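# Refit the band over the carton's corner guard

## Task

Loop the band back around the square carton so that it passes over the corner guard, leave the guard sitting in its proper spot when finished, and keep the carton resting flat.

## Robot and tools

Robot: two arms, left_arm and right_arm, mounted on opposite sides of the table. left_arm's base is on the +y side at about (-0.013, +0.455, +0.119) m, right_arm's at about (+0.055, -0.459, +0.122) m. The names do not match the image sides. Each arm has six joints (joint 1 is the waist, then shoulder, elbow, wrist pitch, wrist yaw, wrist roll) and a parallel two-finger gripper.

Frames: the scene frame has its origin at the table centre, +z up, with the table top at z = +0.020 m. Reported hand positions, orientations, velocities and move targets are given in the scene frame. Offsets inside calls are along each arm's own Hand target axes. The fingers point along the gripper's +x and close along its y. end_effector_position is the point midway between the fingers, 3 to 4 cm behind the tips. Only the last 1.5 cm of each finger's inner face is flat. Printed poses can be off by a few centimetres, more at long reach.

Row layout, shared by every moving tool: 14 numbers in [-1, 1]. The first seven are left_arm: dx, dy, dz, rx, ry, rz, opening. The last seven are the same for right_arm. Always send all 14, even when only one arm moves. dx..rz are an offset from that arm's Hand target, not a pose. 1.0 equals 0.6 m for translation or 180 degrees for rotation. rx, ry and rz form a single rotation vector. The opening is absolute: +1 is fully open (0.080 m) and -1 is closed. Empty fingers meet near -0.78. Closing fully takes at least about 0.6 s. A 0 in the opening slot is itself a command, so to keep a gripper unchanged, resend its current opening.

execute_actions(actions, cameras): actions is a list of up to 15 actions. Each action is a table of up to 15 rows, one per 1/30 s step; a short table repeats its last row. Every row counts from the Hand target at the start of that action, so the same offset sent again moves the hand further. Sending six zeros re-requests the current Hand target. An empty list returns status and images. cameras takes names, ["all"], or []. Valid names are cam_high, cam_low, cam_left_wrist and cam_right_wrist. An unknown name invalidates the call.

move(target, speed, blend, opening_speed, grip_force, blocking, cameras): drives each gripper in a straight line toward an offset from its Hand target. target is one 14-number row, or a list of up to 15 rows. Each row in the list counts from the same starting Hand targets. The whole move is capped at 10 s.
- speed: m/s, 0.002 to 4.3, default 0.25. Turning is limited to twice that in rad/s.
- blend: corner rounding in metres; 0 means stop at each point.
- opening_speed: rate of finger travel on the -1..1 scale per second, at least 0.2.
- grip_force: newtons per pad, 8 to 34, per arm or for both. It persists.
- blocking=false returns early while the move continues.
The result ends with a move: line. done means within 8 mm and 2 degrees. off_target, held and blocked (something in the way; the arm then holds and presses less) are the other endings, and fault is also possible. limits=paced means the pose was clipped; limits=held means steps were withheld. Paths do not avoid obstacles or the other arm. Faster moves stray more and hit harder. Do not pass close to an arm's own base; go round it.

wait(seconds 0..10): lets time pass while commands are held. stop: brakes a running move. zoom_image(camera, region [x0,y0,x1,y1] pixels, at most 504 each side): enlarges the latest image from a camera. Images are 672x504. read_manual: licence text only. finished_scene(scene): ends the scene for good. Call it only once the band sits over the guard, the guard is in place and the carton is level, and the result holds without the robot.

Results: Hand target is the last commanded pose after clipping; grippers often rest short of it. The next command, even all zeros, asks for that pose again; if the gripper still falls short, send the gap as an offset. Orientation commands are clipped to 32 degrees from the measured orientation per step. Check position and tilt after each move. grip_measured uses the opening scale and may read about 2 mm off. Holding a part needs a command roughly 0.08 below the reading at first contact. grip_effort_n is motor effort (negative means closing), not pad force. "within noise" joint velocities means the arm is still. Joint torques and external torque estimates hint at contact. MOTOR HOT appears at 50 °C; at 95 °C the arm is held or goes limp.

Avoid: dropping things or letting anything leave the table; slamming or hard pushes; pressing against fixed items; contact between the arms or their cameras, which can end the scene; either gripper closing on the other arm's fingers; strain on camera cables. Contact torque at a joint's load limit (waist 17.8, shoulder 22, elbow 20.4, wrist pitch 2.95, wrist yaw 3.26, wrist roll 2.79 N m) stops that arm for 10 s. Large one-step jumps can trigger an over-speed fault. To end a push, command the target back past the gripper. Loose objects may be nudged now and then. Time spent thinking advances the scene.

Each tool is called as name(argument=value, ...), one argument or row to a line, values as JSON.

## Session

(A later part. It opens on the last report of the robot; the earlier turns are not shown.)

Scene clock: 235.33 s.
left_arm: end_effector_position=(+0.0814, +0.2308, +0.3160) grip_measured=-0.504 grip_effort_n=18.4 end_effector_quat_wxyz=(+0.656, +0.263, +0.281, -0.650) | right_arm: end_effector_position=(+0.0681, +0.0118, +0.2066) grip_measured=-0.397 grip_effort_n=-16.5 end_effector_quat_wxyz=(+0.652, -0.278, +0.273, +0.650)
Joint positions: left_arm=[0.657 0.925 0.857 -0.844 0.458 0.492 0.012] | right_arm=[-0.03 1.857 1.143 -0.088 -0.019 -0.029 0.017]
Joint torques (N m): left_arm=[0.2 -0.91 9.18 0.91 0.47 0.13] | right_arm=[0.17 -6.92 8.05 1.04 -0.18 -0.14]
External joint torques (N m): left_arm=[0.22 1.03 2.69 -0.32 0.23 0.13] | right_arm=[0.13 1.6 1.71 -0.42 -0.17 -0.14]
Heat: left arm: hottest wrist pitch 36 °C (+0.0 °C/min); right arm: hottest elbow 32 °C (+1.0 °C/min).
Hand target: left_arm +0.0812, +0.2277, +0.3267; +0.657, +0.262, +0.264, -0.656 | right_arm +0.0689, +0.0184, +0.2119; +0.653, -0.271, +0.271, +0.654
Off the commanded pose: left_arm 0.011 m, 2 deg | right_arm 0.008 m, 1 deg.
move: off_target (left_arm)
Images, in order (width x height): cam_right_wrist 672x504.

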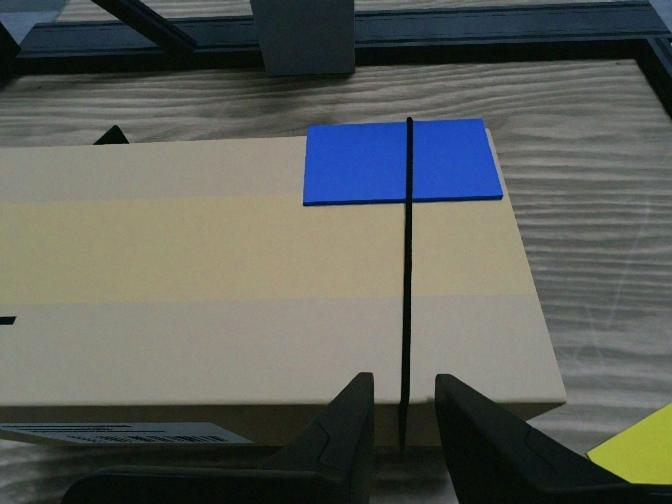

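move(
  target=[0,0,0,0,0,0,-0.5,0.03,0,-0.006,0,0,0,-0.5],
  cameras=["cam_right_wrist"],
  speed=0.06,
)

zoom_image(
  camera="cam_right_wrist",
  region=[250, 330, 550, 504],
)

Scene clock: 239.10 s.
left_arm: end_effector_position=(+0.0814, +0.2308, +0.3160) grip_measured=-0.504 grip_effort_n=18.4 end_effector_quat_wxyz=(+0.656, +0.263, +0.281, -0.650) | right_arm: end_effector_position=(+0.0685, +0.0148, +0.1973) grip_measured=-0.497 grip_effort_n=-17.9 end_effector_quat_wxyz=(+0.647, -0.280, +0.280, +0.651)
Joint positions: left_arm=[0.657 0.925 0.857 -0.844 0.458 0.492 0.012] | right_arm=[-0.034 1.887 1.152 -0.081 -0.031 -0.029 0.013]
Joint torques (N m): left_arm=[0.2 -0.88 9.2 0.94 0.47 0.12] | right_arm=[0.25 -4.32 8.56 4.05 -0.05 -0.09]
External joint torques (N m): left_arm=[0.19 1.02 2.75 -0.28 0.24 0.12] | right_arm=[0.27 4.28 2.35 2.63 -0.04 -0.1]
Heat: left arm: hottest wrist pitch 36 °C (+0.0 °C/min); right arm: hottest elbow 33 °C (+2.0 °C/min).
Hand target: left_arm +0.0812, +0.2277, +0.3267; +0.657, +0.262, +0.264, -0.656 | right_arm +0.0689, +0.0285, +0.1967; +0.653, -0.271, +0.271, +0.654
Off the commanded pose: left_arm 0.011 m, 2 deg | right_arm 0.014 m, 2 deg.
move: off_target (left_arm, right_arm)
Images, in order (width x height): cam_right_wrist 672x504.

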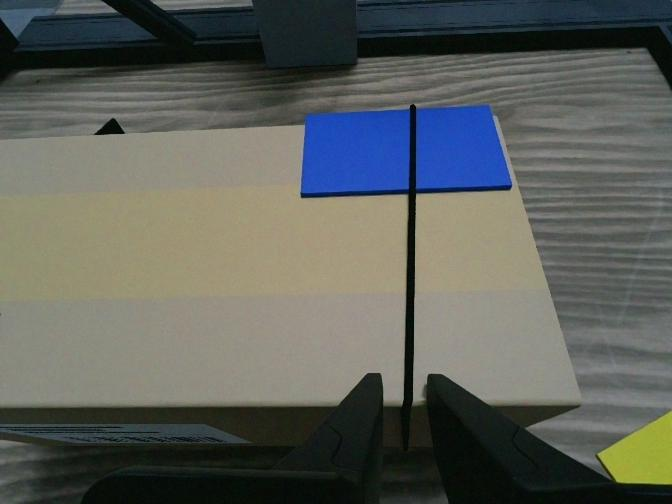

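Scaled by 1.680.

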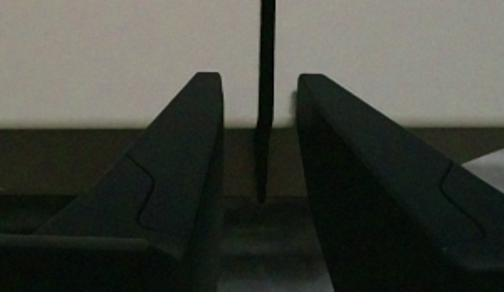

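move(
  target=[0,0,0,0,0,0,-0.5,-0.007,0,-0.007,0,0,0,-0.98],
  cameras=["cam_right_wrist"],
  speed=0.06,
  opening_speed=0.8,
)

zoom_image(
  camera="cam_right_wrist",
  region=[250, 330, 550, 504],
)

Scene clock: 244.57 s.
left_arm: end_effector_position=(+0.0814, +0.2308, +0.3160) grip_measured=-0.504 grip_effort_n=18.4 end_effector_quat_wxyz=(+0.656, +0.263, +0.281, -0.650) | right_arm: end_effector_position=(+0.0687, +0.0211, +0.1992) grip_measured=-0.772 grip_effort_n=-33.3 end_effector_quat_wxyz=(+0.653, -0.273, +0.269, +0.653)
Joint positions: left_arm=[0.657 0.925 0.857 -0.844 0.458 0.492 0.012] | right_arm=[-0.031 1.898 1.157 -0.047 -0.022 -0.029 0]
Joint torques (N m): left_arm=[0.19 -0.81 9.26 0.91 0.47 0.12] | right_arm=[0.18 -7.21 5.3 1.98 -0.07 -0.12]
External joint torques (N m): left_arm=[0.18 1.09 2.82 -0.32 0.24 0.11] | right_arm=[0.09 1.46 -0.9 0.55 -0.05 -0.12]
Heat: left arm: hottest wrist pitch 35 °C (+0.0 °C/min); right arm: hottest wrist pitch 35 °C (+5.0 °C/min).
Hand target: left_arm +0.0812, +0.2277, +0.3267; +0.657, +0.262, +0.264, -0.656 | right_arm +0.0689, +0.0226, +0.1967; +0.653, -0.271, +0.271, +0.654
Off the commanded pose: left_arm 0.011 m, 2 deg | right_arm 0.003 m, 0 deg.
move: off_target (left_arm)
Images, in order (width x height): cam_right_wrist 672x504.

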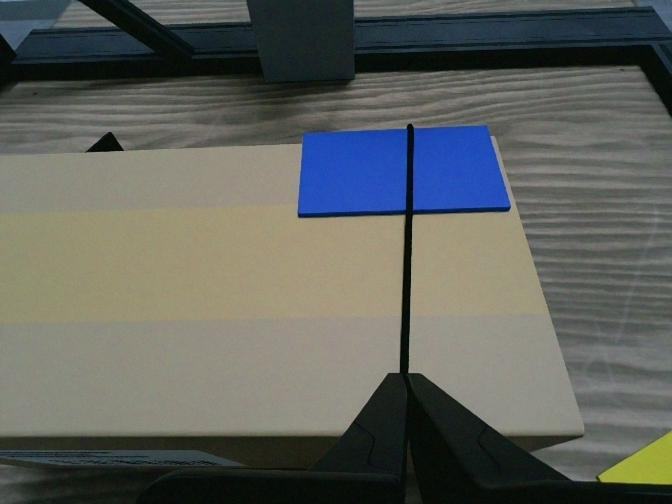

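Scaled by 1.680.

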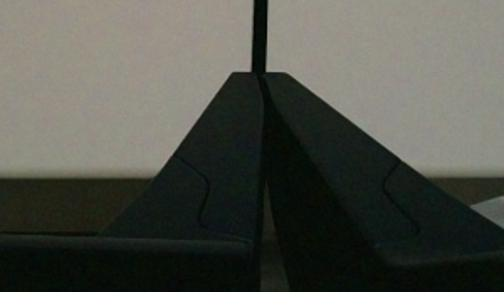

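move(
  target=[
    [0,0,0,0,0,0,-0.5,-0.026,0,0.005,0,0,0,-0.98],
    [0,0,0,0,0,0,-0.5,-0.026,-0.034,0.005,0,0,0,-0.98],
  ],
  cameras=["cam_right_wrist","cam_left_wrist"],
  speed=0.06,
  blend=0.005,
)

zoom_image(
  camera="cam_right_wrist",
  region=[250, 330, 550, 504],
)

zoom_image(
  camera="cam_left_wrist",
  region=[280, 100, 500, 400],
)

Scene clock: 250.30 s.
left_arm: end_effector_position=(+0.0814, +0.2308, +0.3160) grip_measured=-0.504 grip_effort_n=18.4 end_effector_quat_wxyz=(+0.656, +0.263, +0.281, -0.650) | right_arm: end_effector_position=(+0.0777, +0.0159, +0.2012) grip_measured=-0.772 grip_effort_n=-30.0 end_effector_quat_wxyz=(+0.640, -0.278, +0.273, +0.662)
Joint positions: left_arm=[0.657 0.925 0.857 -0.844 0.458 0.492 0.012] | right_arm=[-0.068 1.883 1.154 -0.074 -0.077 -0.069 0]
Joint torques (N m): left_arm=[0.2 -0.86 9.15 0.91 0.44 0.12] | right_arm=[-1.57 -10.47 4.78 0.77 0.11 -0.15]
External joint torques (N m): left_arm=[0.21 1.08 2.63 -0.33 0.2 0.12] | right_arm=[-1.56 -1.93 -1.43 -0.66 0.14 -0.15]
Heat: left arm: hottest wrist pitch 35 °C (-1.0 °C/min); right arm: hottest wrist pitch 34 °C (+4.0 °C/min).
Hand target: left_arm +0.0812, +0.2277, +0.3267; +0.657, +0.262, +0.264, -0.656 | right_arm +0.0893, +0.0137, +0.2098; +0.653, -0.271, +0.271, +0.654
Off the commanded pose: left_arm 0.011 m, 2 deg | right_arm 0.015 m, 2 deg.
move: off_target (left_arm, right_arm)
Images, in order (width x height): cam_left_wrist 672x504, cam_right_wrist 672x504.

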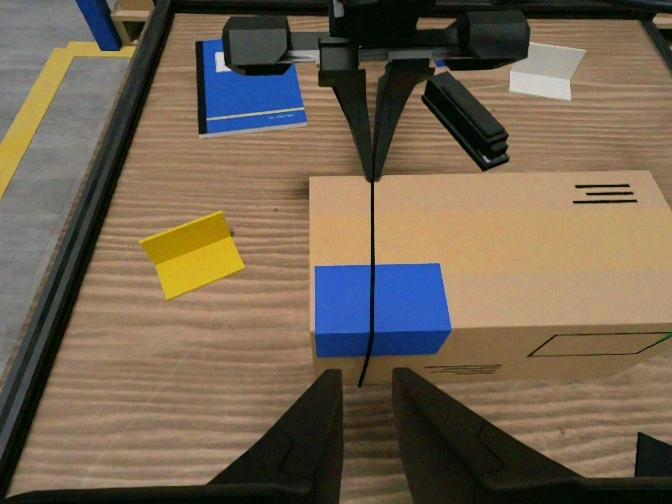

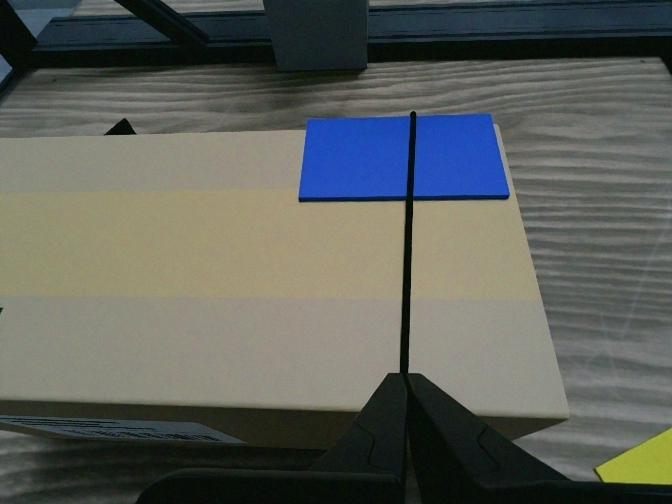

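Scaled by 1.680.

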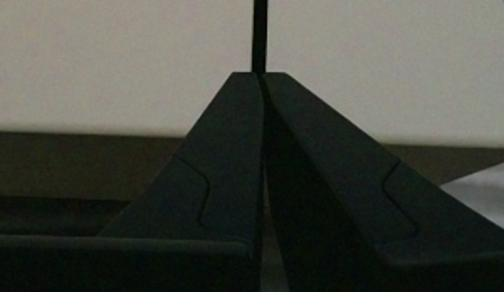

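Scaled by 1.680.

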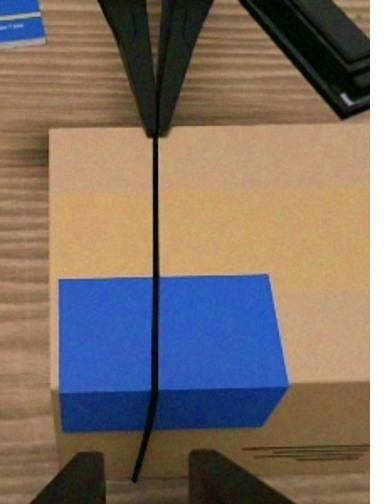

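move(
  target=[0,0,0,0,0,0,-0.5,-0.025,-0.008,0.002,0,0,0,-0.98],
  cameras=["cam_right_wrist","cam_left_wrist"],
  speed=0.06,
)

zoom_image(
  camera="cam_right_wrist",
  region=[250, 330, 550, 504],
)

zoom_image(
  camera="cam_left_wrist",
  region=[280, 100, 500, 400],
)

Scene clock: 255.20 s.
left_arm: end_effector_position=(+0.0814, +0.2308, +0.3160) grip_measured=-0.504 grip_effort_n=18.4 end_effector_quat_wxyz=(+0.656, +0.263, +0.281, -0.650) | right_arm: end_effector_position=(+0.0901, +0.0061, +0.2068) grip_measured=-0.773 grip_effort_n=-28.1 end_effector_quat_wxyz=(+0.646, -0.283, +0.278, +0.652)
Joint positions: left_arm=[0.657 0.925 0.857 -0.844 0.458 0.492 0.012] | right_arm=[-0.094 1.846 1.14 -0.113 -0.071 -0.081 0]
Joint torques (N m): left_arm=[0.18 -0.86 9.22 0.93 0.5 0.11] | right_arm=[-0.58 -11.55 4.55 0.91 -0.13 -0.13]
External joint torques (N m): left_arm=[0.18 1.08 2.71 -0.31 0.27 0.1] | right_arm=[-0.53 -3.24 -1.7 -0.5 -0.1 -0.14]
Heat: left arm: hottest wrist pitch 35 °C (-4.1 °C/min); right arm: hottest elbow 33 °C (+2.0 °C/min).
Hand target: left_arm +0.0812, +0.2277, +0.3267; +0.657, +0.262, +0.264, -0.656 | right_arm +0.0941, +0.0040, +0.2213; +0.653, -0.271, +0.271, +0.654
Off the commanded pose: left_arm 0.011 m, 2 deg | right_arm 0.015 m, 2 deg.
move: off_target (left_arm, right_arm)
Images, in order (width x height): cam_left_wrist 672x504, cam_right_wrist 672x504.

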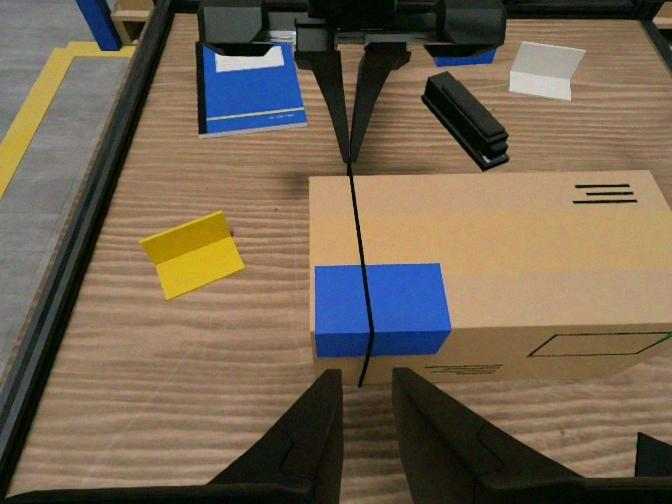

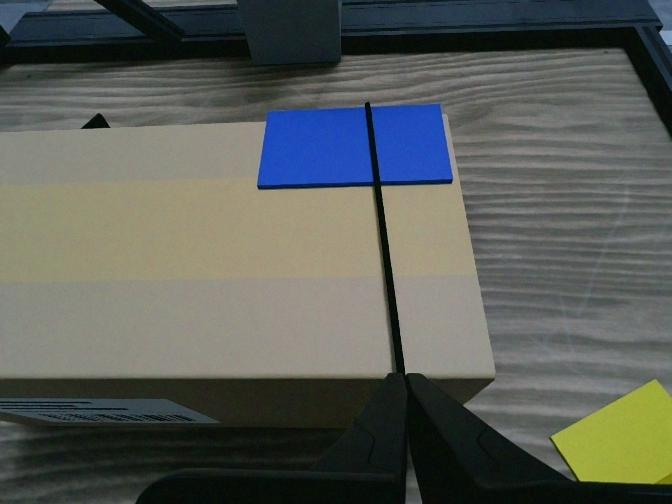

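Scaled by 1.680.

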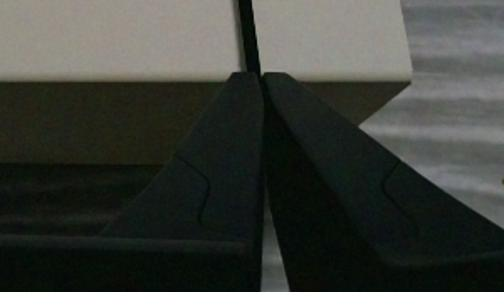

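Scaled by 1.680.

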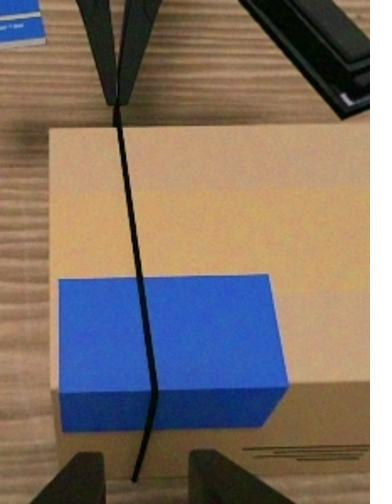

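move(
  target=[
    [0,0,0,0,0,0,-0.5,0,0.015,0,0,0,0,-0.98],
    [0,0,0,0,0,0,-0.5,0.047,0.015,-0.007,0,0,0,-0.98],
  ],
  cameras=["cam_right_wrist","cam_left_wrist"],
  speed=0.05,
)

zoom_image(
  camera="cam_right_wrist",
  region=[250, 330, 550, 504],
)

zoom_image(
  camera="cam_left_wrist",
  region=[280, 100, 500, 400],
)

Scene clock: 261.73 s.
left_arm: end_effector_position=(+0.0814, +0.2308, +0.3160) grip_measured=-0.504 grip_effort_n=18.4 end_effector_quat_wxyz=(+0.656, +0.263, +0.281, -0.650) | right_arm: end_effector_position=(+0.0833, +0.0118, +0.1968) grip_measured=-0.773 grip_effort_n=-28.1 end_effector_quat_wxyz=(+0.647, -0.282, +0.276, +0.653)
Joint positions: left_arm=[0.657 0.925 0.857 -0.844 0.458 0.492 0.012] | right_arm=[-0.074 1.88 1.137 -0.07 -0.057 -0.068 0]
Joint torques (N m): left_arm=[0.13 -0.9 9.14 0.94 0.46 0.11] | right_arm=[0.25 -5.8 7.43 3.24 0.1 0.14]
External joint torques (N m): left_arm=[0.12 1.03 2.62 -0.31 0.23 0.11] | right_arm=[0.32 2.78 1.16 1.8 0.12 0.14]
Heat: left arm: hottest elbow 34 °C (+5.0 °C/min); right arm: hottest elbow 33 °C (+2.0 °C/min).
Hand target: left_arm +0.0812, +0.2277, +0.3267; +0.657, +0.262, +0.264, -0.656 | right_arm +0.0851, +0.0209, +0.1983; +0.653, -0.271, +0.271, +0.654
Off the commanded pose: left_arm 0.011 m, 2 deg | right_arm 0.009 m, 2 deg.
move: off_target (left_arm, right_arm)
Images, in order (width x height): cam_left_wrist 672x504, cam_right_wrist 672x504.

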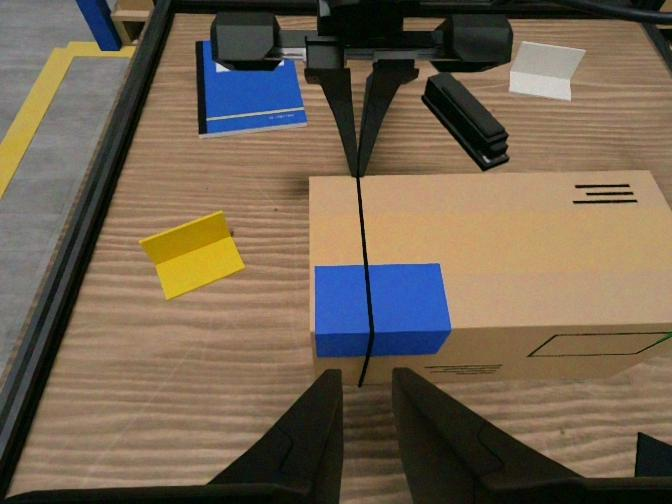

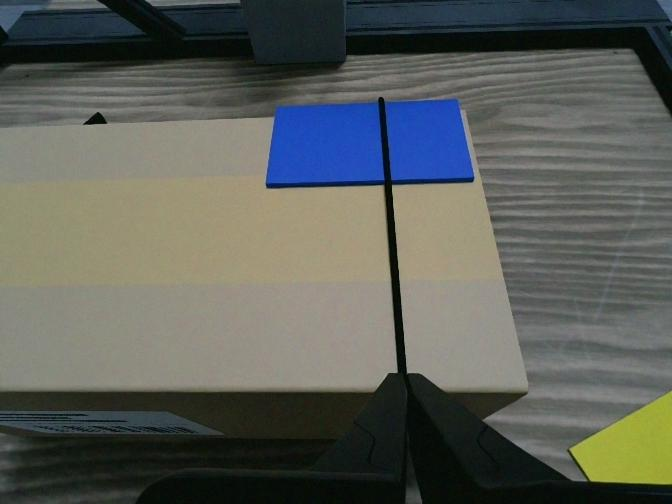

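Scaled by 1.680.

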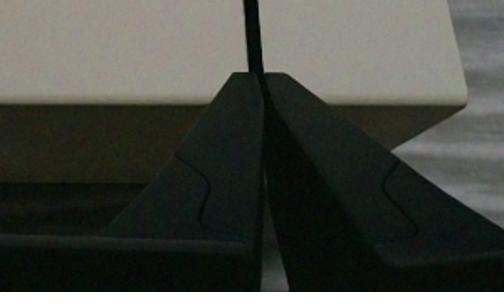

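Scaled by 1.680.

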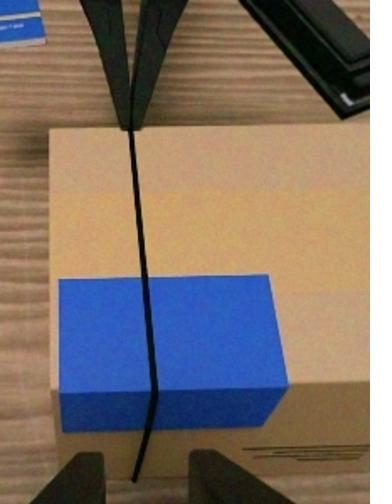

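move(
  target=[0,0,0,0,0,0,-0.5,-0.004,0.003,-0.004,0,0,0,-0.55],
  cameras=["cam_left_wrist"],
  speed=0.03,
  opening_speed=0.5,
)

move(
  target=[
    [0,0,0,0,0,0,-0.5,-0.1,0,0.02,0,0,0,-0.5],
    [0.0,0,0,0,0,0,-0.5,-0.3,0,0,0,0,0,-0.5],
  ],
  cameras=["all"],
  speed=0.15,
  blend=0.02,
)

zoom_image(
  camera="cam_left_wrist",
  region=[280, 150, 500, 400],
)

zoom_image(
  camera="cam_right_wrist",
  region=[200, 50, 600, 400],
)

zoom_image(
  camera="cam_low",
  region=[300, 200, 400, 275],
)

Scene clock: 269.90 s.
left_arm: end_effector_position=(+0.0814, +0.2308, +0.3160) grip_measured=-0.504 grip_effort_n=18.4 end_effector_quat_wxyz=(+0.656, +0.263, +0.281, -0.650) | right_arm: end_effector_position=(+0.0867, +0.0123, +0.1975) grip_measured=-0.553 grip_effort_n=17.0 end_effector_quat_wxyz=(+0.651, -0.280, +0.275, +0.650)
Joint positions: left_arm=[0.657 0.925 0.857 -0.844 0.458 0.492 0.012] | right_arm=[-0.08 1.88 1.137 -0.065 -0.054 -0.066 0.01]
Joint torques (N m): left_arm=[0.21 -0.89 9.16 0.94 0.47 0.13] | right_arm=[0.31 -6.93 5.67 3.23 0.09 0.15]
External joint torques (N m): left_arm=[0.21 1.05 2.65 -0.3 0.24 0.12] | right_arm=[0.31 1.58 -0.5 1.82 0.11 0.15]
Heat: left arm: hottest elbow 35 °C (+6.0 °C/min); right arm: hottest elbow 33 °C (+2.0 °C/min).
Hand target: left_arm +0.0812, +0.2277, +0.3267; +0.657, +0.262, +0.264, -0.656 | right_arm +0.0833, +0.0175, +0.1984; +0.653, -0.271, +0.271, +0.654
Off the commanded pose: left_arm 0.011 m, 2 deg | right_arm 0.006 m, 1 deg.
move: off_target (left_arm)
Images, in order (width x height): cam_left_wrist 672x504.

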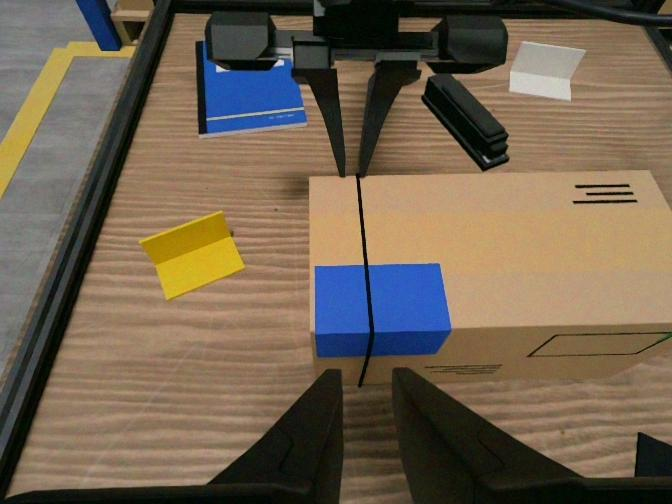

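Scene clock: 271.90 s.
left_arm: end_effector_position=(+0.0814, +0.2308, +0.3160) grip_measured=-0.504 grip_effort_n=18.4 end_effector_quat_wxyz=(+0.656, +0.263, +0.281, -0.650) | right_arm: end_effector_position=(+0.0829, -0.1072, +0.3228) grip_measured=-0.503 grip_effort_n=15.1 end_effector_quat_wxyz=(+0.652, -0.277, +0.271, +0.652)
Joint positions: left_arm=[0.657 0.925 0.857 -0.844 0.458 0.492 0.012] | right_arm=[-0.106 1.295 1.054 -0.558 -0.074 -0.086 0.012]
Joint torques (N m): left_arm=[0.08 -0.93 9.19 0.92 0.47 0.11] | right_arm=[-0.25 -5.91 5.32 1.04 -0.21 -0.14]
External joint torques (N m): left_arm=[0.07 1.02 2.68 -0.33 0.24 0.11] | right_arm=[-0.23 -1.05 -1.6 -0.42 -0.18 -0.14]
Heat: left arm: hottest elbow 35 °C (+6.0 °C/min); right arm: hottest elbow 33 °C (+2.0 °C/min).
Hand target: left_arm +0.0812, +0.2277, +0.3267; +0.657, +0.262, +0.264, -0.656 | right_arm +0.0835, -0.1097, +0.3257; +0.653, -0.271, +0.271, +0.654
Off the commanded pose: left_arm 0.011 m, 2 deg | right_arm 0.004 m, 1 deg.
move: off_target (left_arm)

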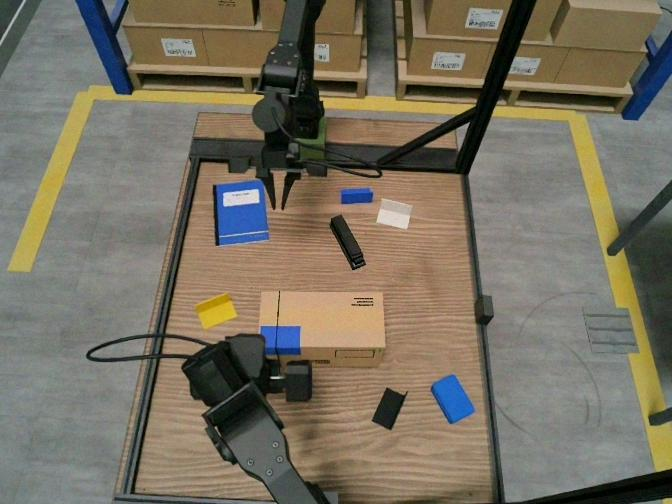

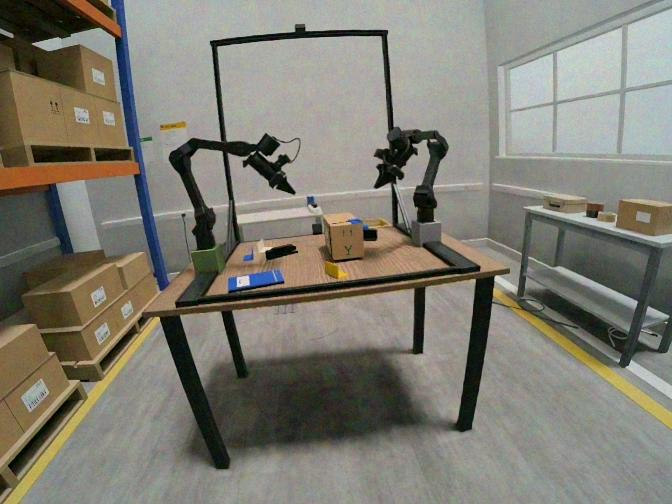

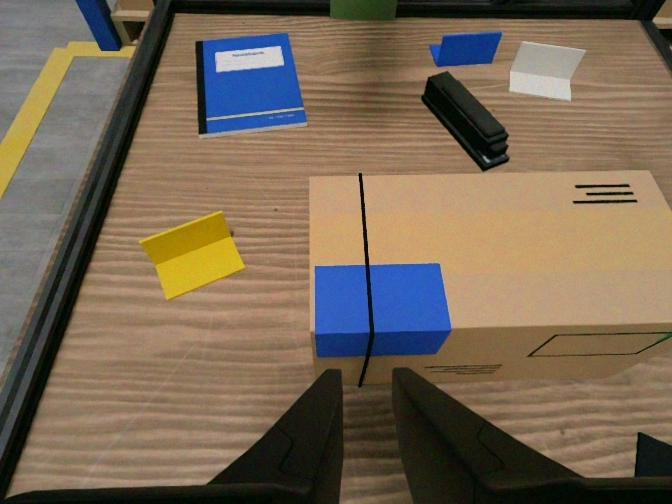

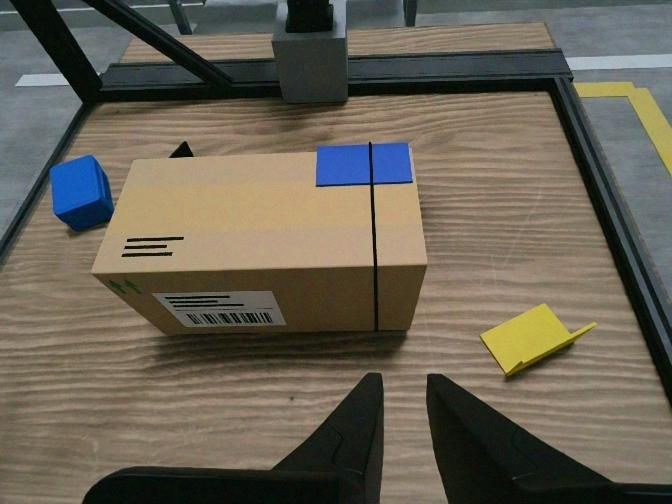

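Scaled by 2.016.

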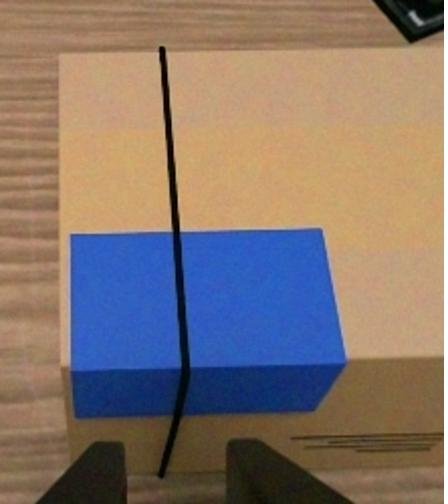

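Scaled by 1.260.

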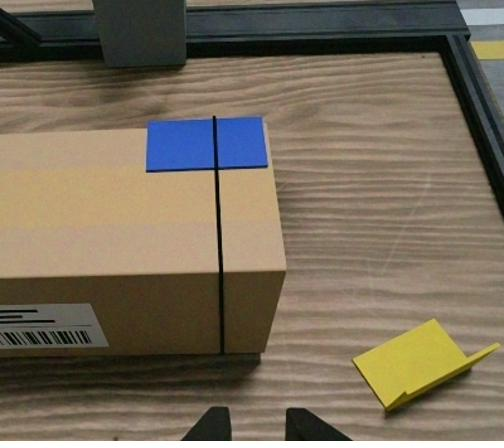

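Scaled by 5.040.

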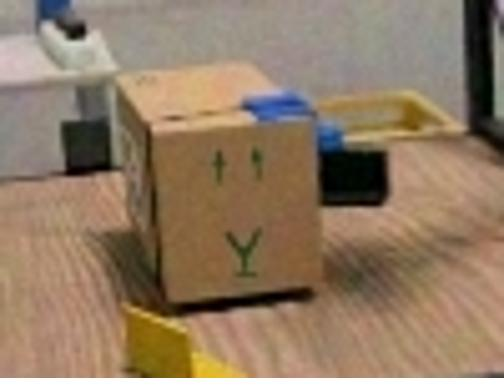

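finished_scene(
  scene=1,
)

The scene is finished: the task was done.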